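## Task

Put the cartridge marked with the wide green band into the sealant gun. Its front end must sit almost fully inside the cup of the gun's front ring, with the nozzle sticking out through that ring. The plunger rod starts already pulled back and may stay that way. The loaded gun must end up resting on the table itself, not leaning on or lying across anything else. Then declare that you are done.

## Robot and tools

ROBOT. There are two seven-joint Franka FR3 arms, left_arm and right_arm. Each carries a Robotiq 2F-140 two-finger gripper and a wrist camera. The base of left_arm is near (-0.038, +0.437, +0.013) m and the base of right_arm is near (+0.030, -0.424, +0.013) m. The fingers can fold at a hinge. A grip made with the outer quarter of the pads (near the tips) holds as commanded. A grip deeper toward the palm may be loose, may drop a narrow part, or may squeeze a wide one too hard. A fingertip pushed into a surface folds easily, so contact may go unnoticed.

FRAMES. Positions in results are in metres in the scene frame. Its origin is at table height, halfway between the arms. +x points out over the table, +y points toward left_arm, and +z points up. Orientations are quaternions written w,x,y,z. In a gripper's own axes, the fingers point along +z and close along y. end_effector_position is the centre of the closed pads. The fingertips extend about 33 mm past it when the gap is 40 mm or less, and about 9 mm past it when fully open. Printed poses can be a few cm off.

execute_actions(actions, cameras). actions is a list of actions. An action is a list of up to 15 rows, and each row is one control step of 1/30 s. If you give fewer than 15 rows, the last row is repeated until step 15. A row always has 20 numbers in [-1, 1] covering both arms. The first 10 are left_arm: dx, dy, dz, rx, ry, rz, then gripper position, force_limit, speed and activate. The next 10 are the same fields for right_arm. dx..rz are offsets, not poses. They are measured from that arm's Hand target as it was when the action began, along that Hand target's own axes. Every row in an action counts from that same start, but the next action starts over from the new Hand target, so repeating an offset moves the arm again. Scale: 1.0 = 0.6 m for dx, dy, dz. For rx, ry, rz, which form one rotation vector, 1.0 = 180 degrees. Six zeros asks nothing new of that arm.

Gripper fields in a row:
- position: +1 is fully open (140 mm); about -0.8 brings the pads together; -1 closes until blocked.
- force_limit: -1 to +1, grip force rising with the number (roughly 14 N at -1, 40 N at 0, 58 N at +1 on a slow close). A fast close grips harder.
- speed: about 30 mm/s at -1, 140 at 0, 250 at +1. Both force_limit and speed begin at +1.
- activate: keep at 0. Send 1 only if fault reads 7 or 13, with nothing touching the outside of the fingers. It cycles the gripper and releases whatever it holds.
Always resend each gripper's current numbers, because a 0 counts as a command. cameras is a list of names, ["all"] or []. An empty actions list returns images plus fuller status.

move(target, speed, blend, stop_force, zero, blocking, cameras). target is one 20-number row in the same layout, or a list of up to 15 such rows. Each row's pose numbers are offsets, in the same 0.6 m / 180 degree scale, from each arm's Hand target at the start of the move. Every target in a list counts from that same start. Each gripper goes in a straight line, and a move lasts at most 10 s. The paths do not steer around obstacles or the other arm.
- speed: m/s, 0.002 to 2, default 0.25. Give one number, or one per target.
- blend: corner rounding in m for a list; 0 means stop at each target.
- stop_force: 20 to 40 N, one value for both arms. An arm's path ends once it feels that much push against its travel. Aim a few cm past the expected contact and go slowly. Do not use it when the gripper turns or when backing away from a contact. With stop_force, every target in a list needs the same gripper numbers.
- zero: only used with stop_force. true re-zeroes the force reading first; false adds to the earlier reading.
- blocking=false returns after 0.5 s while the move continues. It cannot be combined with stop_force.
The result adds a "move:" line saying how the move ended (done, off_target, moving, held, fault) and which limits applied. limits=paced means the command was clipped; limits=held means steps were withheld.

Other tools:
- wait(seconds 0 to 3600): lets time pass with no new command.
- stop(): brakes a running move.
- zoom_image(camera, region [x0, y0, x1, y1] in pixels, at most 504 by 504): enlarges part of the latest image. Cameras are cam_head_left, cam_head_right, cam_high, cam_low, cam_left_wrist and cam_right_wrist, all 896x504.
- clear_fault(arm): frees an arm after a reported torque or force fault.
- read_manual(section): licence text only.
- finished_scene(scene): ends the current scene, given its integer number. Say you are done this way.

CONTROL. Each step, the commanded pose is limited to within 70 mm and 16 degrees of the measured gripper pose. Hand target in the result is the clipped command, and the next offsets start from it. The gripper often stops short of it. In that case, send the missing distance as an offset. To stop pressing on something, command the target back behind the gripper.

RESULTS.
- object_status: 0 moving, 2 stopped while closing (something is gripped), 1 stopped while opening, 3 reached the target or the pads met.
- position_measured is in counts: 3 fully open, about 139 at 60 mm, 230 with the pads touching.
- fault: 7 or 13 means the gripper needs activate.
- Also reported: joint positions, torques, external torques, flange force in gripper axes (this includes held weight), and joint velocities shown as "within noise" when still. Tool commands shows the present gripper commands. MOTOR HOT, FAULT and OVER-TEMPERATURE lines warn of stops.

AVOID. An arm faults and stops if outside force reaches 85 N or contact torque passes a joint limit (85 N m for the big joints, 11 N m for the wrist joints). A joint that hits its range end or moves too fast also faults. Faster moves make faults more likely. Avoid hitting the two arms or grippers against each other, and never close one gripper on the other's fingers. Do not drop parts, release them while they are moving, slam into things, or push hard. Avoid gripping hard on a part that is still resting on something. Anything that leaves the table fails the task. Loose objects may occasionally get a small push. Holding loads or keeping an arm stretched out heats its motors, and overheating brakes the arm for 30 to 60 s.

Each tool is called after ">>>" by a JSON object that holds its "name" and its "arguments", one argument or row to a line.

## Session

>>> {"name": "execute_actions", "arguments": {
  "actions": []
}}

Scene clock: 0.00 s.
left_arm: end_effector_position=(+0.4210, +0.3601, +0.2341) position_measured=3 object_status=3 fault=0 end_effector_quat_wxyz=(+0.028, +0.994, +0.047, +0.098) | right_arm: end_effector_position=(+0.3166, -0.2301, +0.2344) position_measured=3 object_status=3 fault=0 end_effector_quat_wxyz=(-0.050, +0.892, -0.359, -0.272)
Joint positions: left_arm=[-0.084 -0.418 -0.084 -2.562 -0.069 2.349 -1.775] | right_arm=[0.305 -0.283 -0.064 -2.407 0.385 1.712 -0.682]
Joint velocities: within noise
Joint torques (N m): no reading
External joint torques (N m): no reading
Flange force (N): no reading
Hand target: left_arm +0.4210, +0.3601, +0.2341; +0.028, +0.994, +0.047, +0.098 | right_arm +0.3166, -0.2301, +0.2344; -0.050, +0.892, -0.359, -0.272
Tool commands: left_gripper/position=+1.0 left_gripper/force_limit=+1.0 left_gripper/speed=+1.0 left_gripper/activate=+0.0 right_gripper/position=+1.0 right_gripper/force_limit=+1.0 right_gripper/speed=+1.0 right_gripper/activate=+0.0
camera_calibration:
cam_left_wrist: T_world_to_cam=[[0.07186, -0.99535, 0.06418, 0.32379], [-0.98954, -0.06308, 0.12972, 0.41395], [-0.12507, -0.07283, -0.98947, 0.45014]] pos_world=[0.44265, 0.38118, 0.37092]
cam_right_wrist: T_world_to_cam=[[-0.66428, -0.739, 0.11224, 0.02476], [-0.40953, 0.48545, 0.77241, 0.0637], [-0.62531, 0.46714, -0.62512, 0.59547]] pos_world=[0.41489, -0.29079, 0.32026]

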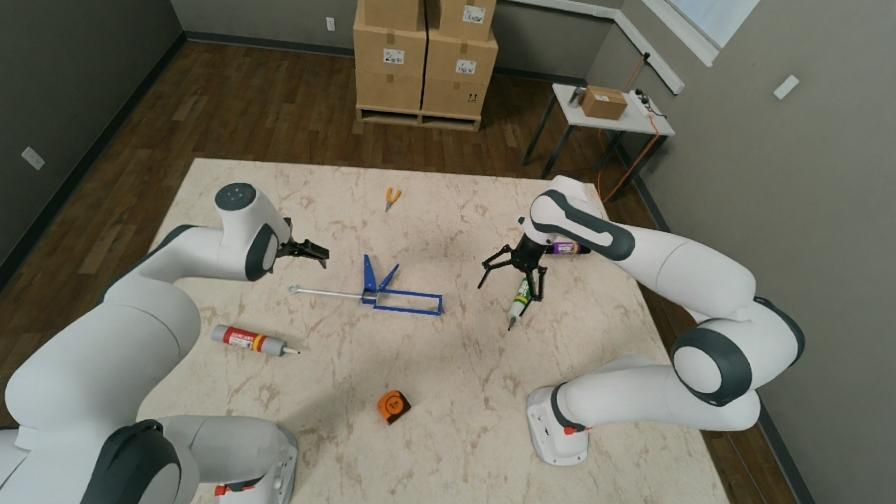

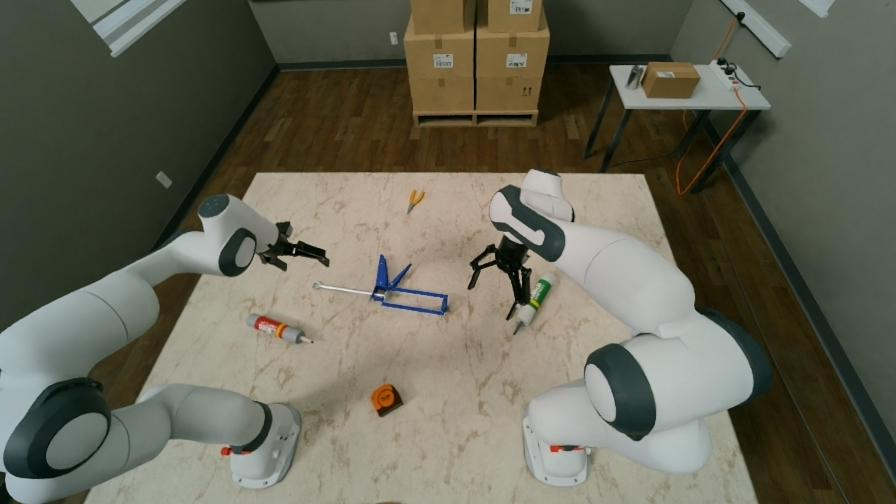

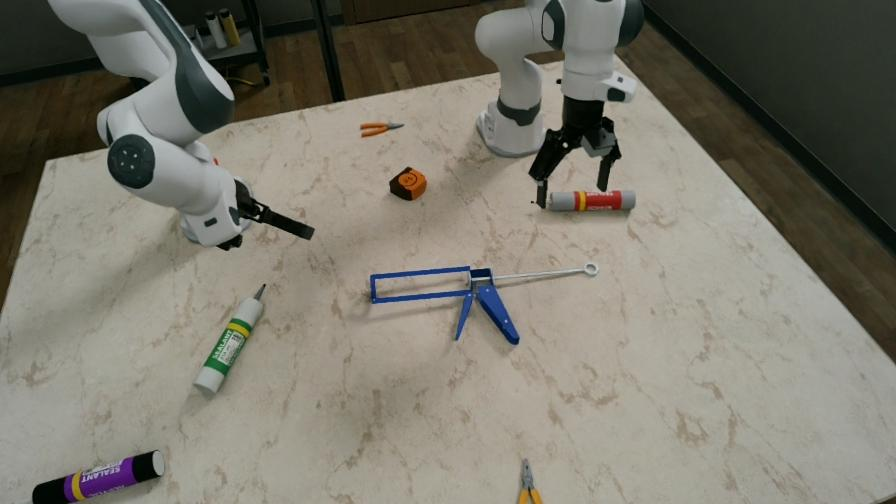

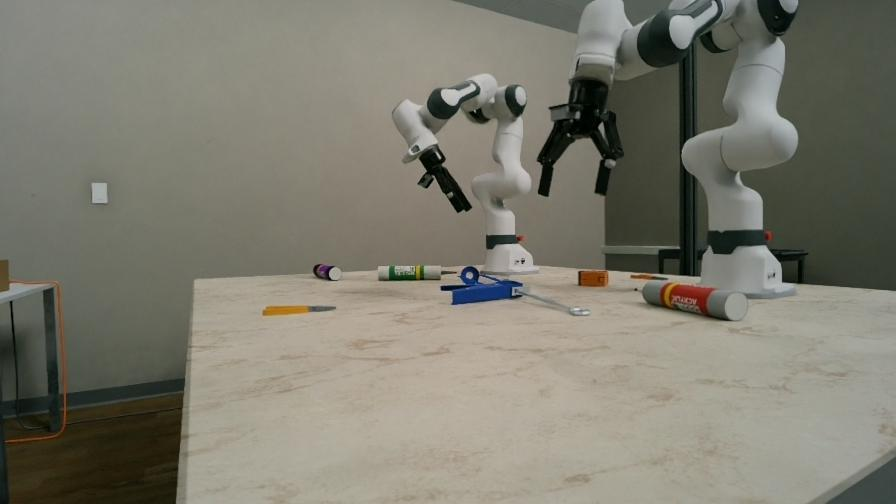

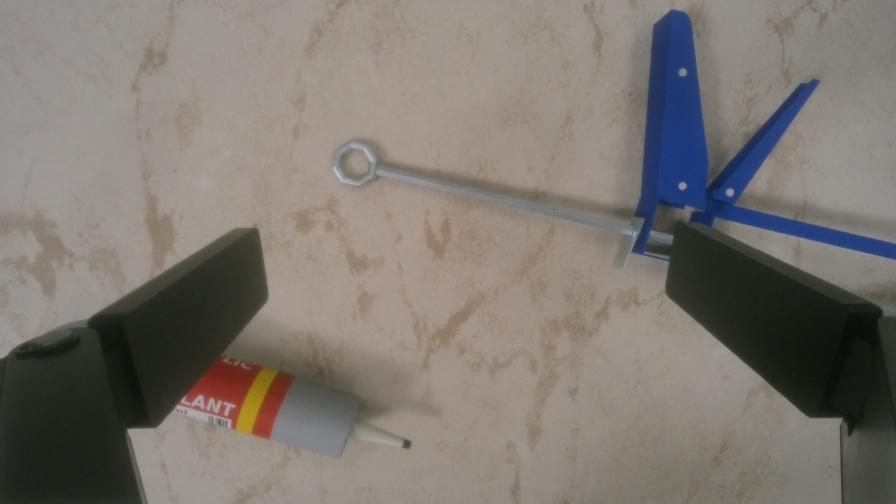

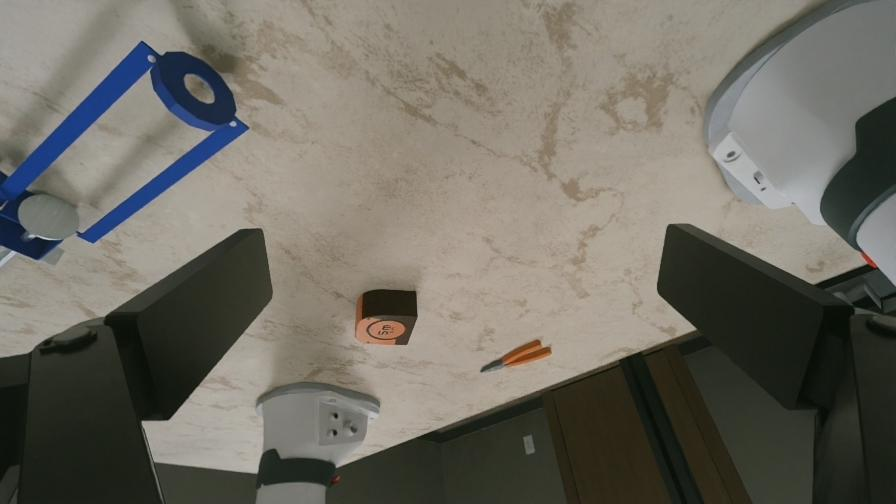

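>>> {"name": "move", "arguments": {
  "target": [0.1298, 0.3132, 0.2237, 0.0269, -0.0593, -0.0634, 0.5, 0, 0.5, 0, 0.4000, 0.0320, -0.0757, 0.0159, 0.1780, -0.0695, 0.43, 0, 0.5, 0],
  "speed": 0.3,
  "cameras": ["cam_left_wrist", "cam_right_wrist", "cam_high"]
}}

Scene clock: 79.87 s.
left_arm: end_effector_position=(+0.5401, +0.1747, +0.1299) position_measured=66 object_status=3 fault=0 end_effector_quat_wxyz=(+0.000, +0.990, +0.144, +0.001) | right_arm: end_effector_position=(+0.4667, -0.4039, +0.1514) position_measured=75 object_status=3 fault=0 end_effector_quat_wxyz=(+0.000, +0.963, -0.271, +0.000)
Joint positions: left_arm=[-0.264 0.369 -0.19 -1.848 0.086 2.211 -2.34] | right_arm=[0.176 -0.221 -0.141 -2.542 -0.042 2.322 -0.944]
Joint velocities: left_arm=[0 -0.001 0.001 0 0 -0.002 -0.006] | right_arm=[within noise]
Joint torques (N m): left_arm=[0 -41.98 -0.65 23.85 0.86 2.35 -0.37] | right_arm=[-1 -22.4 0.37 22.71 0.49 2.95 -0.15]
External joint torques (N m): left_arm=[0.03 0.81 1.25 0.5 0.1 -0.25 -0.37] | right_arm=[-1.04 0.07 -0.3 0.2 -0.1 0.28 -0.15]
Flange force (N): left_arm=[3.9 3.5 0.4] | right_arm=[1.5 1.1 0.7]
Hand target: left_arm +0.5400, +0.1748, +0.1297; -0.001, +0.989, +0.146, +0.000 | right_arm +0.4668, -0.4044, +0.1502; +0.000, +0.964, -0.267, +0.000
Off the commanded pose: left_arm 0.000 m, 0 deg | right_arm 0.001 m, 0 deg.
move: done
cam_left_wrist: T_world_to_cam=[[0.26977, -0.96292, 0.00392, 0.03266], [-0.91318, -0.25454, 0.3183, 0.5014], [-0.3055, -0.08944, -0.94798, 0.44347]] pos_world=[0.58453, 0.19874, 0.26068]
cam_right_wrist: T_world_to_cam=[[-0.52144, -0.85327, 0.00649, -0.09144], [-0.80324, 0.49341, 0.33369, 0.52704], [-0.28792, 0.16878, -0.94266, 0.48869]] pos_world=[0.51637, -0.42055, 0.2854]
Images, in order (width x height): cam_high 896x504, cam_left_wrist 896x504, cam_right_wrist 896x504.

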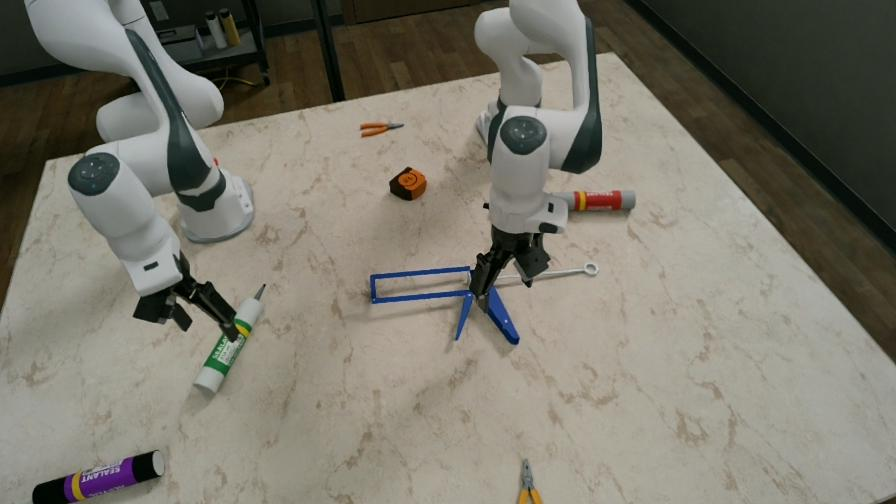

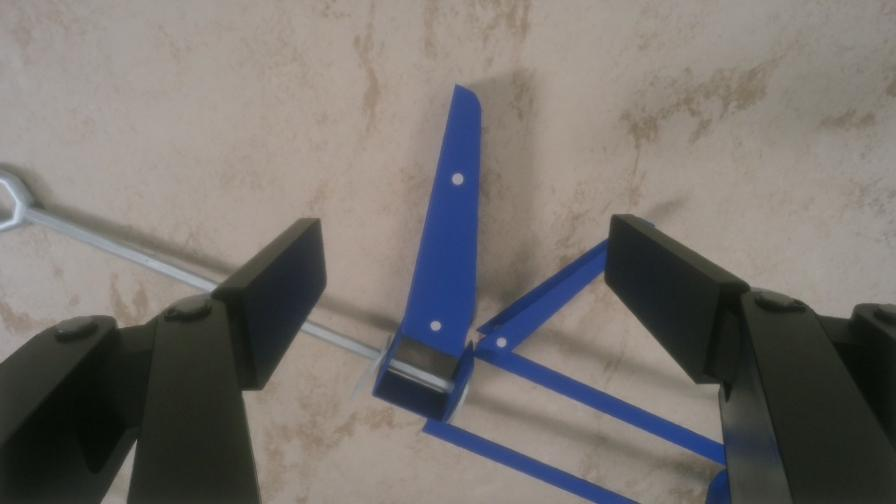

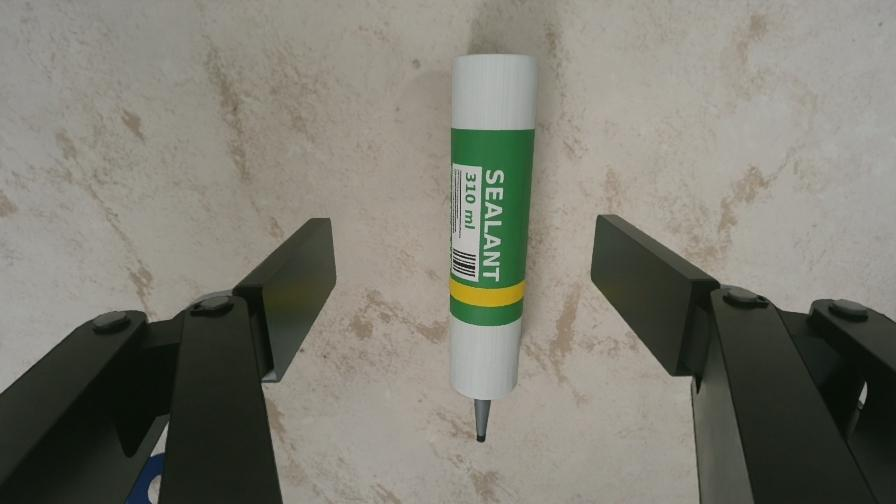

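>>> {"name": "zoom_image", "arguments": {
  "camera": "cam_right_wrist",
  "region": [400, 30, 580, 460]
}}

Scaled by 1.172 from the camera's image (finer frame: 1280x720).

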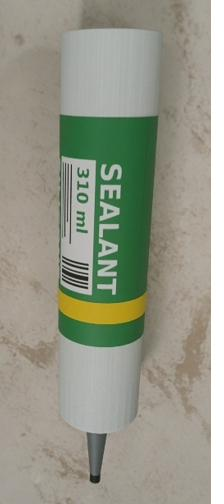

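>>> {"name": "move", "arguments": {
  "target": [
    [0, 0, 0.1445, 0, 0, 0.035, -0.12, 0, 0.5, 0, -0.0378, 0.0348, 0.0837, 0, 0, -0.0024, 0.43, 0, 0.5, 0],
    [0, 0, 0.1445, 0, 0, 0.035, -0.12, 0, 0.5, 0, -0.0378, 0.0348, 0.1612, 0, 0, -0.0024, 0.43, 0, 0.5, 0],
    [0, 0, 0.1445, 0, 0, 0.035, -1, 0, -1, 0, -0.0378, 0.0348, 0.1612, 0, 0, -0.0024, -1, 0, -1, 0],
    [0, 0, 0.1445, 0, 0, 0.035, -1, 0, -1, 0, -0.0378, 0.0348, 0.0503, 0, 0, -0.0024, -1, 0, -1, 0]
  ],
  "speed": [0.15, 0.12, 0.1, 0.1],
  "cameras": ["cam_left_wrist", "cam_right_wrist", "cam_high"]
}}

Scene clock: 135.80 s.
left_arm: end_effector_position=(+0.5384, +0.1751, +0.0419) position_measured=189 object_status=2 fault=0 end_effector_quat_wxyz=(-0.001, +0.996, +0.094, -0.002) | right_arm: end_effector_position=(+0.4348, -0.4104, +0.1174) position_measured=162 object_status=2 fault=0 end_effector_quat_wxyz=(+0.000, +0.965, -0.262, -0.002)
Joint positions: left_arm=[-0.258 0.506 -0.191 -1.887 0.133 2.378 -2.27] | right_arm=[0.169 -0.246 -0.151 -2.67 -0.054 2.422 -0.966]
Joint velocities: left_arm=[within noise] | right_arm=[0 0.001 0.001 -0.001 0.001 -0.003 0.001]
Joint torques (N m): left_arm=[0.53 -44.81 -1.76 21.94 0.93 2.9 0.06] | right_arm=[-1.37 -23.02 1.03 23.58 0.3 2.67 0.44]
External joint torques (N m): left_arm=[0.48 -0.07 0.78 0.39 0.29 0.31 0.06] | right_arm=[-1.34 -2.65 0.39 2.3 -0.24 0.02 0.44]
Flange force (N): left_arm=[1.3 -0.2 0.7] | right_arm=[-1.4 1.3 -8.4]
Hand target: left_arm +0.5400, +0.1749, +0.0430; -0.001, +0.996, +0.092, +0.000 | right_arm +0.4367, -0.4106, +0.1200; +0.000, +0.965, -0.264, +0.000
Off the commanded pose: left_arm 0.002 m, 0 deg | right_arm 0.003 m, 0 deg.
move: done
cam_left_wrist: T_world_to_cam=[[0.17165, -0.98516, 0.00145, 0.09062], [-0.93228, -0.16196, 0.32347, 0.52179], [-0.31843, -0.05687, -0.94624, 0.3606]] pos_world=[0.58572, 0.19429, 0.1723]
cam_right_wrist: T_world_to_cam=[[-0.506, -0.86249, 0.00836, -0.12405], [-0.8106, 0.47882, 0.33714, 0.51281], [-0.29479, 0.16381, -0.94142, 0.44938]] pos_world=[0.48539, -0.42615, 0.2512]
Images, in order (width x height): cam_high 896x504, cam_left_wrist 896x504, cam_right_wrist 896x504.

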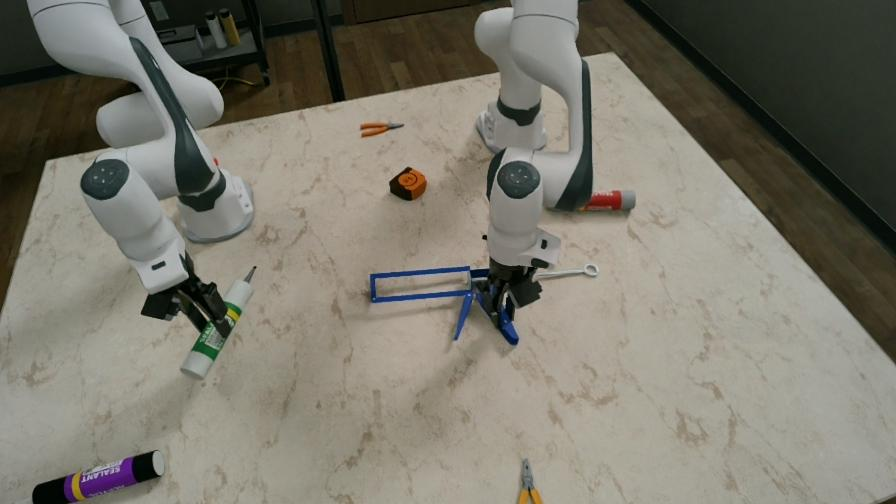

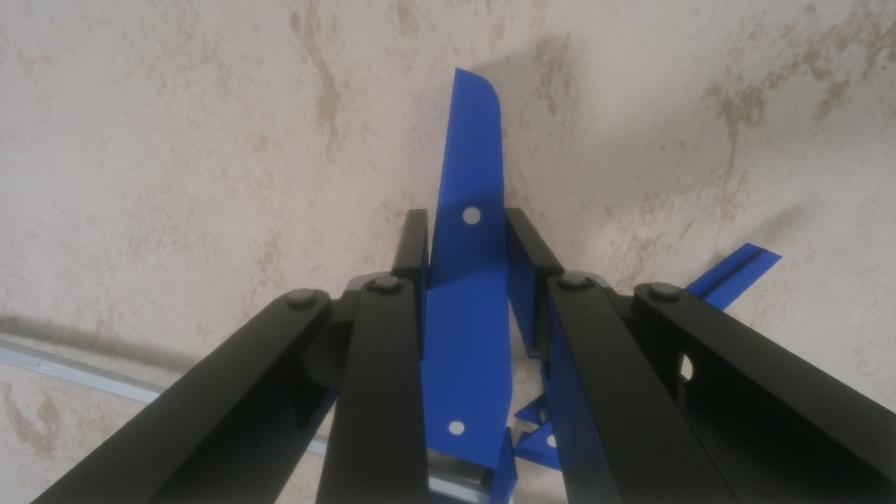

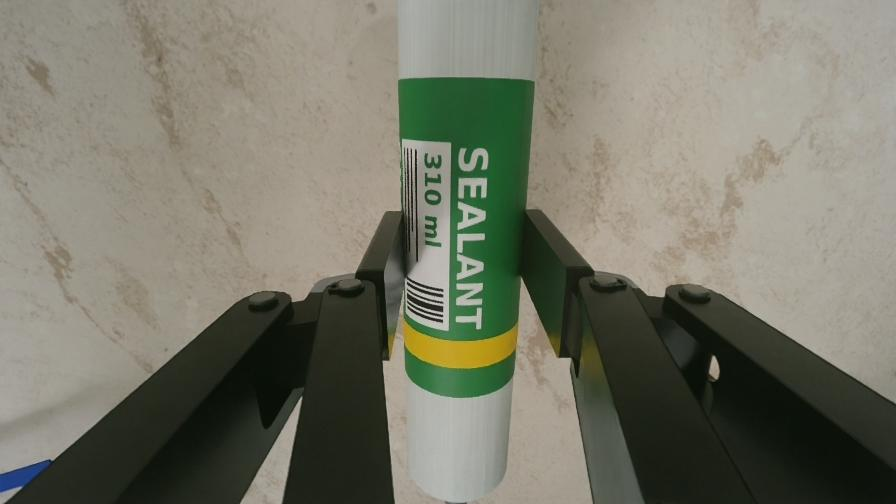

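>>> {"name": "move", "arguments": {
  "target": [0, 0, 0, 0, 0, 0, -1, 0, -1, 0, -0.3085, -0.3454, -0.1333, 0, 0, -0.6136, -1, 0, -1, 0],
  "speed": 0.45,
  "cameras": ["cam_right_wrist", "cam_high", "cam_left_wrist"]
}}

Scene clock: 158.20 s.
left_arm: end_effector_position=(+0.5384, +0.1751, +0.0419) position_measured=189 object_status=2 fault=0 end_effector_quat_wxyz=(-0.001, +0.996, +0.094, -0.002) | right_arm: end_effector_position=(+0.3820, -0.1392, +0.1979) position_measured=162 object_status=2 fault=0 end_effector_quat_wxyz=(+0.002, +0.768, +0.640, -0.001)
Joint positions: left_arm=[-0.258 0.506 -0.191 -1.887 0.133 2.378 -2.27] | right_arm=[0.971 -0.251 -0.289 -2.429 -0.091 2.184 -2.206]
Joint velocities: left_arm=[within noise] | right_arm=[0 -0.001 0.001 0 0 -0.001 -0.005]
Joint torques (N m): left_arm=[0.49 -44.84 -1.81 22 0.93 2.91 0.07] | right_arm=[-0.69 -23.4 1.43 26.41 1.1 2.68 -0.14]
External joint torques (N m): left_arm=[0.6 -0.26 0.85 0.55 0.29 0.34 0.07] | right_arm=[-0.65 -1.59 -0.29 2.89 0.34 0.07 -0.14]
Flange force (N): left_arm=[1.5 -0.3 0.4] | right_arm=[2.4 3.7 -6.0]
Hand target: left_arm +0.5400, +0.1749, +0.0430; -0.001, +0.996, +0.092, +0.000 | right_arm +0.3827, -0.1379, +0.1997; +0.001, +0.767, +0.642, +0.000
Off the commanded pose: left_arm 0.002 m, 0 deg | right_arm 0.002 m, 0 deg.
move: done
cam_left_wrist: T_world_to_cam=[[0.17165, -0.98516, 0.00145, 0.09062], [-0.93228, -0.16196, 0.32347, 0.52179], [-0.31843, -0.05687, -0.94624, 0.3606]] pos_world=[0.58572, 0.19429, 0.1723]
cam_right_wrist: T_world_to_cam=[[0.98345, -0.18103, 0.00781, -0.39159], [-0.173, -0.92523, 0.33767, -0.12612], [-0.0539, -0.33343, -0.94123, 0.30392]] pos_world=[0.37967, -0.08624, 0.33171]
Images, in order (width x height): cam_high 896x504, cam_left_wrist 896x504, cam_right_wrist 896x504.

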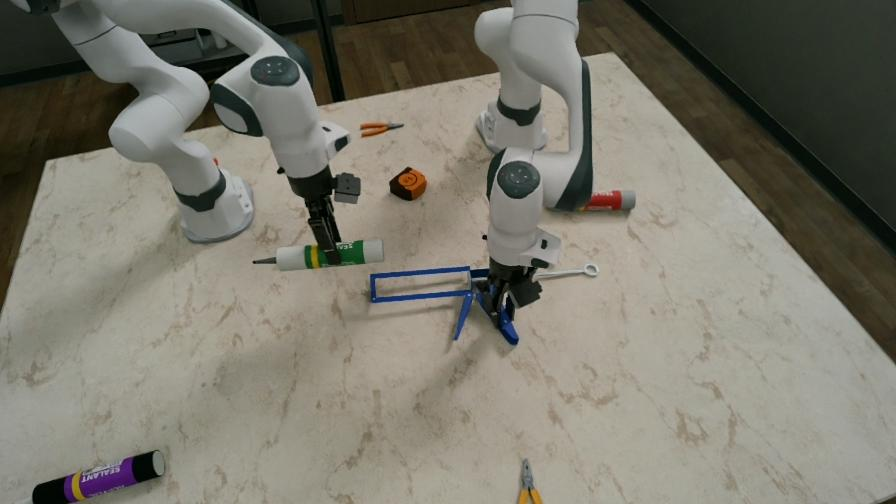

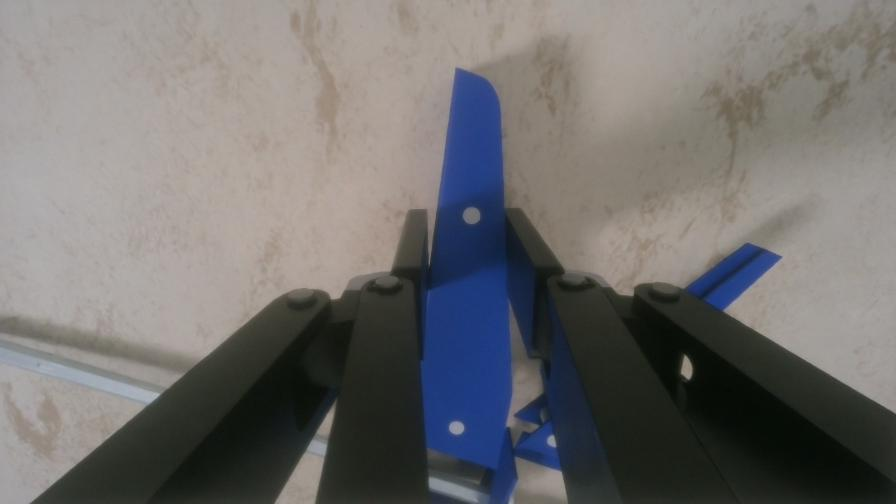

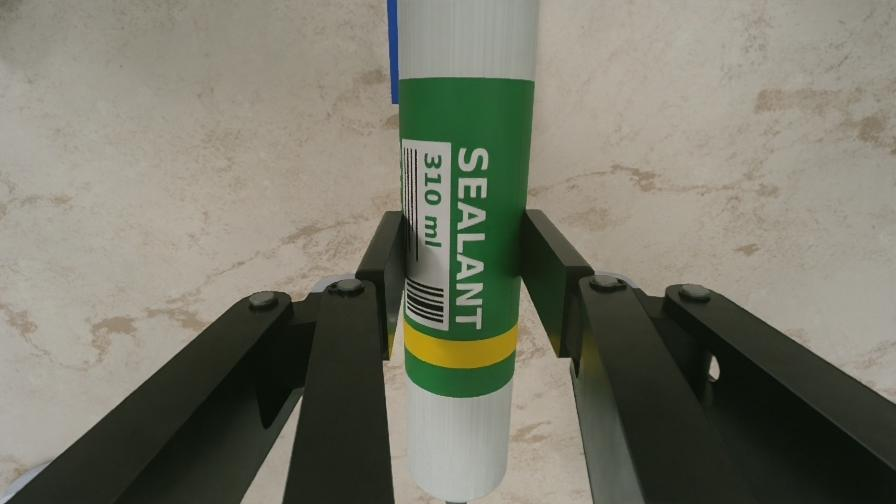

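>>> {"name": "move", "arguments": {
  "target": [0, 0, 0, 0, 0, 0, -1, 0, -1, 0, 0.1548, -0.2512, 0, 0, 0, 0, -1, 0, -1, 0],
  "speed": 0.3,
  "cameras": ["cam_right_wrist", "cam_head_right"]
}}

Scene clock: 169.43 s.
left_arm: end_effector_position=(+0.5384, +0.1751, +0.0419) position_measured=189 object_status=2 fault=0 end_effector_quat_wxyz=(-0.001, +0.996, +0.094, -0.002) | right_arm: end_effector_position=(+0.2500, -0.0221, +0.1973) position_measured=162 object_status=2 fault=0 end_effector_quat_wxyz=(+0.002, +0.764, +0.645, -0.003)
Joint positions: left_arm=[-0.258 0.506 -0.191 -1.887 0.133 2.378 -2.27] | right_arm=[1.091 -0.22 -0.028 -2.41 -0.009 2.184 -1.893]
Joint velocities: left_arm=[within noise] | right_arm=[-0.002 0.002 -0.002 -0.001 0 0 0.006]
Joint torques (N m): left_arm=[0.54 -44.87 -1.89 21.95 0.95 2.89 0.13] | right_arm=[-1.27 -25.49 0.18 26.62 0.81 2.97 0.36]
External joint torques (N m): left_arm=[0.58 -0.29 0.72 0.53 0.31 0.33 0.13] | right_arm=[-1.33 -1.73 0.16 2.98 0.07 0.34 0.36]
Flange force (N): left_arm=[1.4 -0.4 0.2] | right_arm=[3.6 1.6 -5.6]
Hand target: left_arm +0.5400, +0.1749, +0.0430; -0.001, +0.996, +0.092, +0.000 | right_arm +0.2507, -0.0200, +0.1995; +0.001, +0.767, +0.642, +0.000
Off the commanded pose: left_arm 0.002 m, 0 deg | right_arm 0.003 m, 1 deg.
move: done
cam_right_wrist: T_world_to_cam=[[0.98564, -0.16874, 0.00611, -0.24043], [-0.16077, -0.9268, 0.33939, -0.04386], [-0.05161, -0.3355, -0.94063, 0.33453]] pos_world=[0.24719, 0.03101, 0.33102]
Images, in order (width x height): cam_head_right 896x504, cam_right_wrist 896x504.

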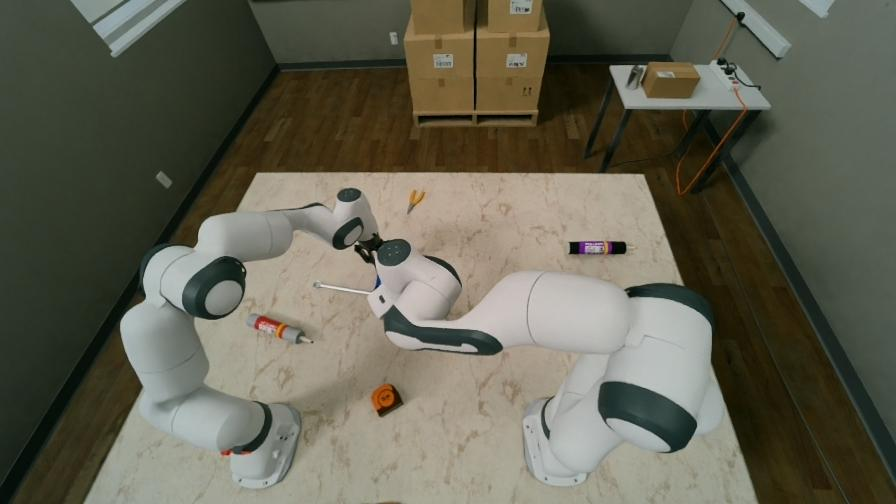

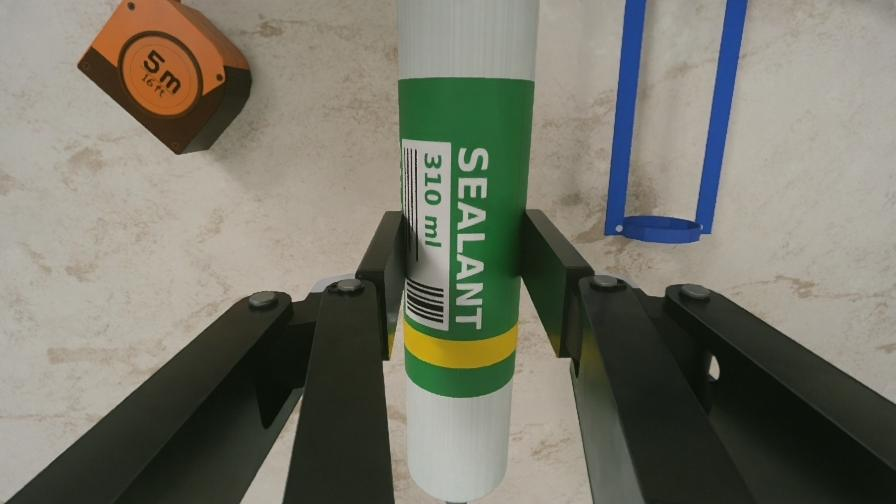

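>>> {"name": "zoom_image", "arguments": {
  "camera": "cam_right_wrist",
  "region": [580, 0, 780, 260]
}}

Scaled by 1.938 from the camera's image (finer frame: 1280x720).

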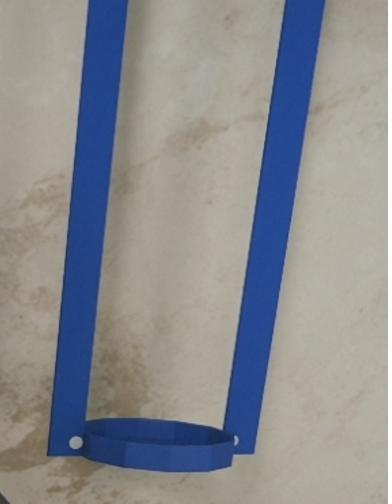

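>>> {"name": "zoom_image", "arguments": {
  "camera": "cam_right_wrist",
  "region": [595, 200, 725, 250]
}}

Scaled by 3.877 from the camera's image (finer frame: 1280x720).

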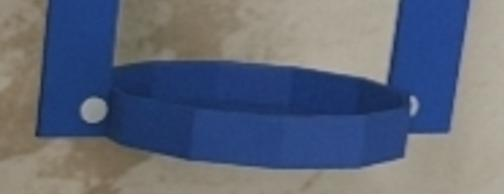

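>>> {"name": "move", "arguments": {
  "target": [
    [0, 0, 0, 0, 0, 0, -1, 0, -1, 0, 0.2303, 0.2485, 0.0658, 0.0030, 0.0837, -0.0192, -1, 0, -1, 0],
    [0, 0, 0, 0, 0, 0, -1, 0, -1, 0, 0.2303, 0.2485, 0.1490, 0.0030, 0.0837, -0.0192, -1, 0, -1, 0]
  ],
  "speed": [0.25, 0.12],
  "blend": [0.015, 0],
  "cameras": ["cam_right_wrist", "cam_high", "cam_head_right", "cam_low"]
}}

Scene clock: 255.77 s.
left_arm: end_effector_position=(+0.5386, +0.1752, +0.0419) position_measured=189 object_status=2 fault=0 end_effector_quat_wxyz=(-0.001, +0.996, +0.093, -0.002) | right_arm: end_effector_position=(+0.4214, +0.0890, +0.1102) position_measured=232 object_status=0 fault=0 end_effector_quat_wxyz=(-0.087, +0.742, +0.658, +0.096)
Joint positions: left_arm=[-0.258 0.506 -0.191 -1.887 0.133 2.378 -2.27] | right_arm=[0.925 0.289 -0.055 -2.097 0.297 2.584 -2.375]
Joint torques (N m): left_arm=[0.27 -45.26 -2.1 22.15 0.78 2.86 0.07] | right_arm=[-1.31 -40.72 -0.08 23.14 0.78 3.24 -0.11]
External joint torques (N m): left_arm=[0.31 -0.49 0.53 0.59 0.14 0.28 0.07] | right_arm=[-1.31 -0.95 0.22 0.84 0.32 0.28 -0.12]
Flange force (N): left_arm=[1.0 -0.1 -0.3] | right_arm=[-0.7 2.0 -0.8]
Hand target: left_arm +0.5400, +0.1749, +0.0430; -0.001, +0.996, +0.092, +0.000 | right_arm +0.4219, +0.0897, +0.1101; -0.087, +0.741, +0.659, +0.097
Off the commanded pose: left_arm 0.002 m, 0 deg | right_arm 0.001 m, 0 deg.
move: done
cam_right_wrist: T_world_to_cam=[[0.99275, -0.1201, 0.00401, -0.39719], [-0.12003, -0.98948, 0.08076, 0.13313], [-0.00573, -0.08065, -0.99673, 0.26294]] pos_world=[0.4118, 0.10524, 0.25292]
Images, in order (width x height): cam_head_right 896x504, cam_high 896x504, cam_low 896x504, cam_right_wrist 896x504.

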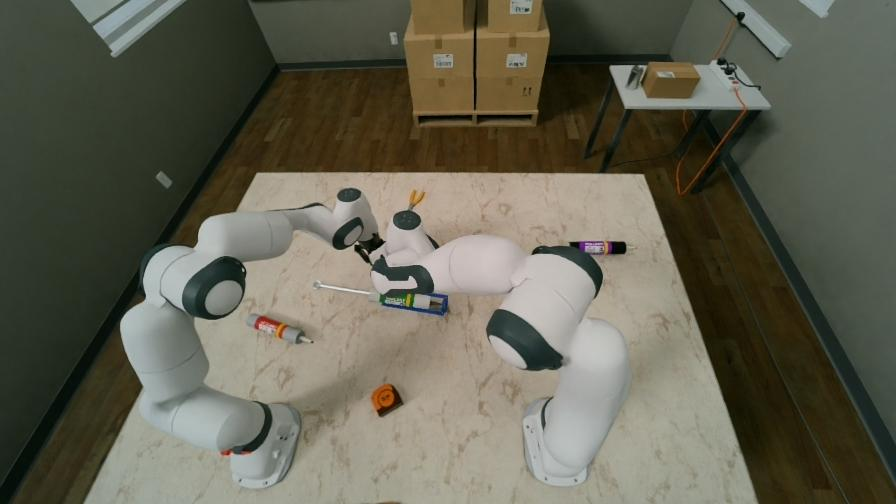

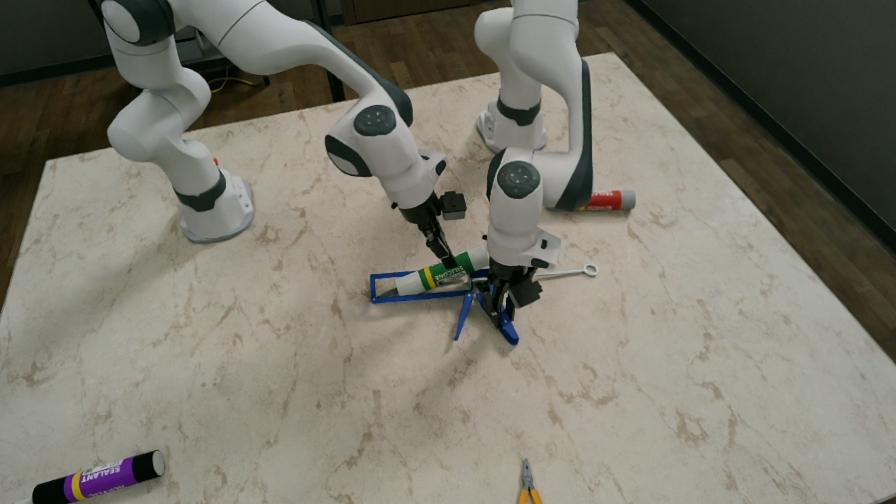

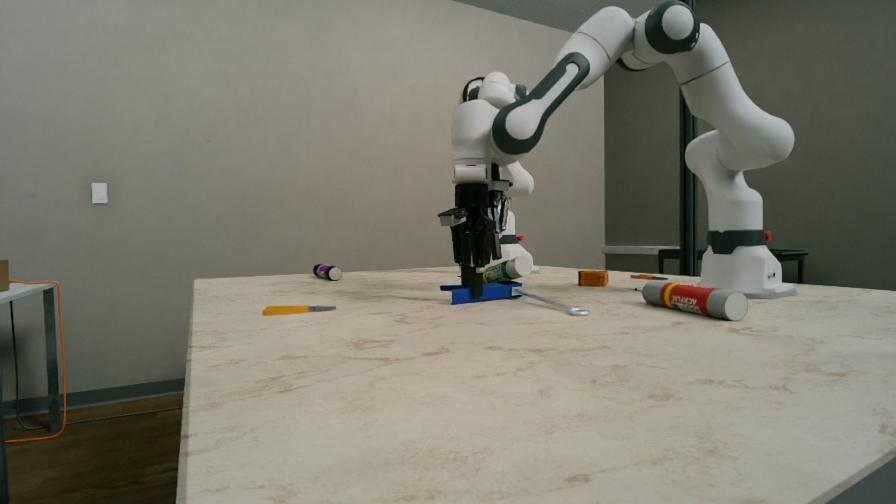

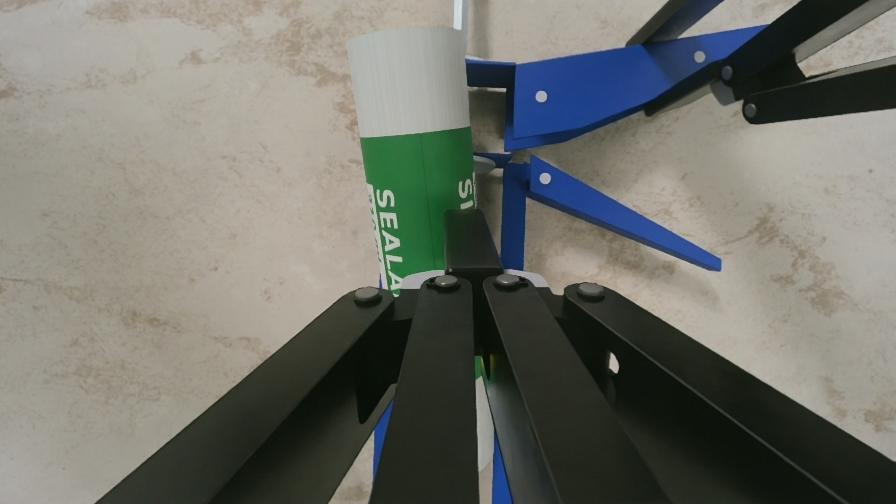

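>>> {"name": "move", "arguments": {
  "target": [
    [0, 0, 0, 0, 0, 0, -1, 0, -1, 0, 0.0431, 0, -0.1610, 0, 0, 0, -1, 0, 0.5, 0],
    [0, 0, 0, 0, 0, 0, -1, 0, -1, 0, 0.0053, -0.0223, -0.2227, 0, -0.0833, 0, 0.43, 0, 0.5, 0]
  ],
  "speed": [0.2, 0.25],
  "cameras": ["cam_right_wrist", "cam_high", "cam_left_wrist", "cam_low"]
}}

Scene clock: 271.50 s.
left_arm: end_effector_position=(+0.5386, +0.1752, +0.0419) position_measured=189 object_status=2 fault=0 end_effector_quat_wxyz=(-0.001, +0.996, +0.093, -0.002) | right_arm: end_effector_position=(+0.4052, +0.0611, +0.2411) position_measured=75 object_status=0 fault=0 end_effector_quat_wxyz=(-0.002, +0.746, +0.666, +0.002)
Joint positions: left_arm=[-0.258 0.506 -0.191 -1.887 0.133 2.378 -2.27] | right_arm=[0.984 0.187 -0.089 -1.806 0.022 1.997 -2.131]
Joint torques (N m): left_arm=[0.26 -45.25 -2.02 22.11 0.79 2.84 0.08] | right_arm=[-1.01 -39.03 -0.53 25.85 0.63 2.36 0.44]
External joint torques (N m): left_arm=[0.25 -0.39 0.56 0.52 0.14 0.25 0.08] | right_arm=[-1 -0.06 -0.17 1.09 -0.23 -0.28 0.44]
Flange force (N): left_arm=[1.0 0.0 -0.1] | right_arm=[3.8 2.7 -2.6]
Hand target: left_arm +0.5400, +0.1749, +0.0430; -0.001, +0.996, +0.092, +0.000 | right_arm +0.4050, +0.0599, +0.2400; +0.000, +0.747, +0.665, +0.000
Off the commanded pose: left_arm 0.002 m, 0 deg | right_arm 0.002 m, 0 deg.
move: done
cam_left_wrist: T_world_to_cam=[[0.17111, -0.98525, 0.00119, 0.09098], [-0.93251, -0.16156, 0.323, 0.52199], [-0.31804, -0.05638, -0.9464, 0.36043]] pos_world=[0.58583, 0.19429, 0.1724]
cam_right_wrist: T_world_to_cam=[[0.99368, -0.11208, 0.00619, -0.38642], [-0.1079, -0.93857, 0.32778, 0.0255], [-0.03093, -0.32638, -0.94473, 0.40366]] pos_world=[0.39921, 0.11237, 0.37539]
Images, in order (width x height): cam_high 896x504, cam_low 896x504, cam_left_wrist 896x504, cam_right_wrist 896x504.

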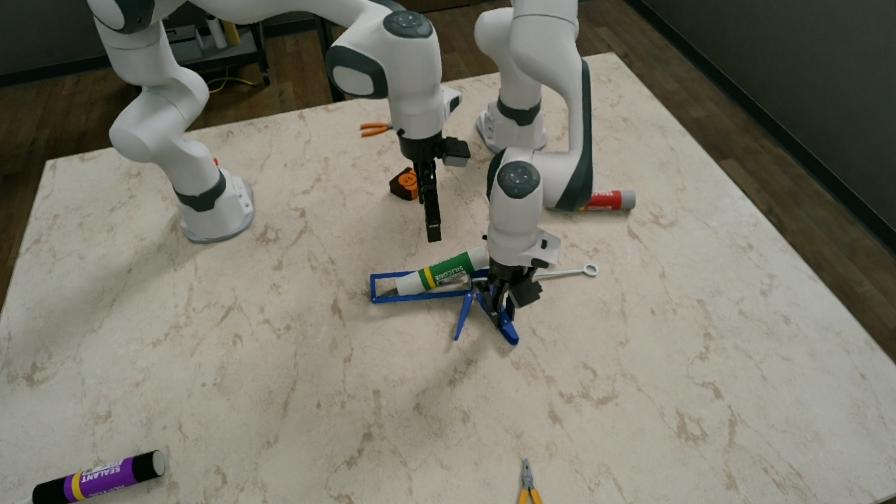

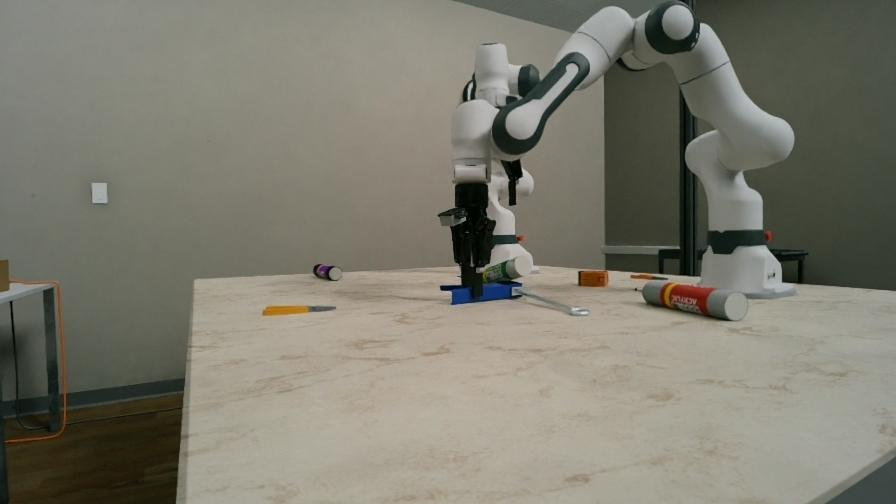

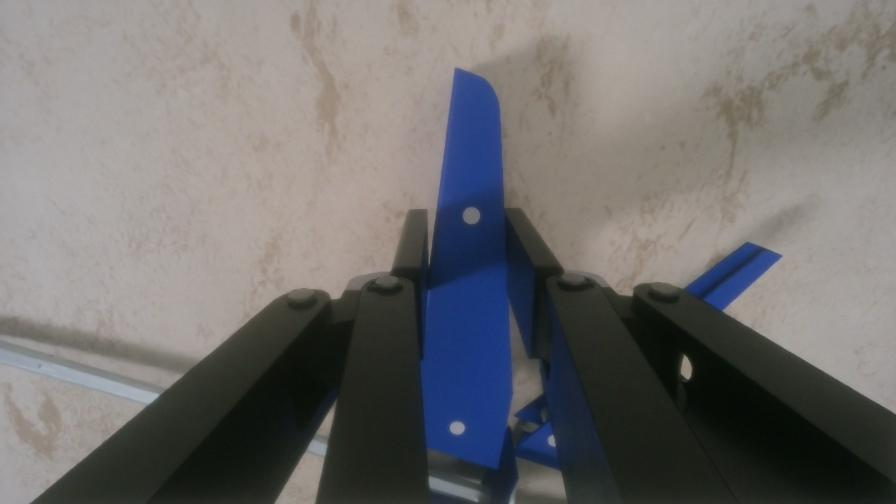

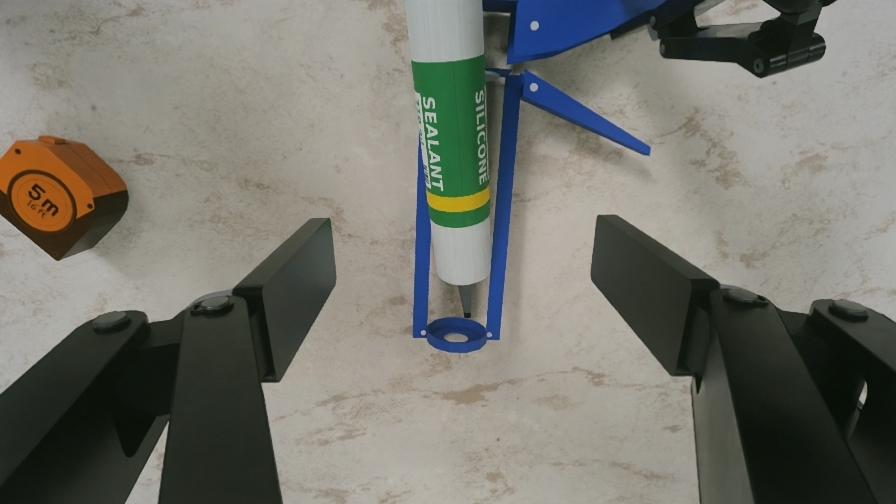

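>>> {"name": "zoom_image", "arguments": {
  "camera": "cam_right_wrist",
  "region": [390, 0, 560, 200]
}}

>>> {"name": "zoom_image", "arguments": {
  "camera": "cam_right_wrist",
  "region": [390, 180, 530, 370]
}}

>>> {"name": "zoom_image", "arguments": {
  "camera": "cam_low",
  "region": [430, 240, 610, 320]
}}

>>> {"name": "zoom_image", "arguments": {
  "camera": "cam_high",
  "region": [360, 230, 560, 350]
}}

Scaled by 2.520 from the camera's image (finer frame: 1280x720).

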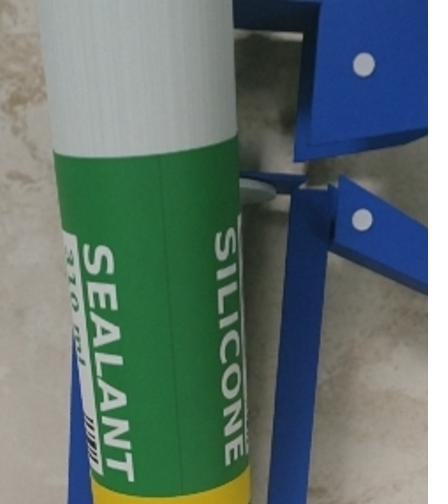

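Scaled by 2.653 from the camera's image (finer frame: 1280x720).

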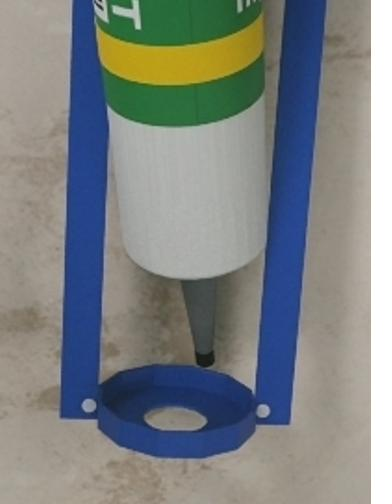

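Scaled by 2.800 from the camera's image (finer frame: 1280x720).

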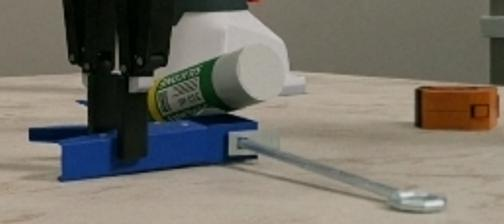

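Scaled by 2.520 from the camera's image (finer frame: 1280x720).

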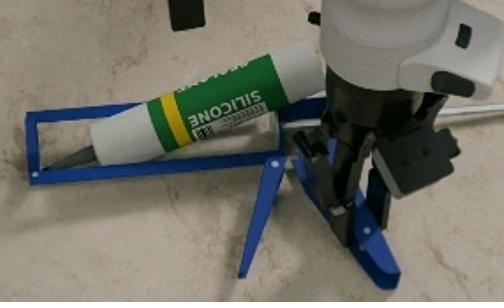

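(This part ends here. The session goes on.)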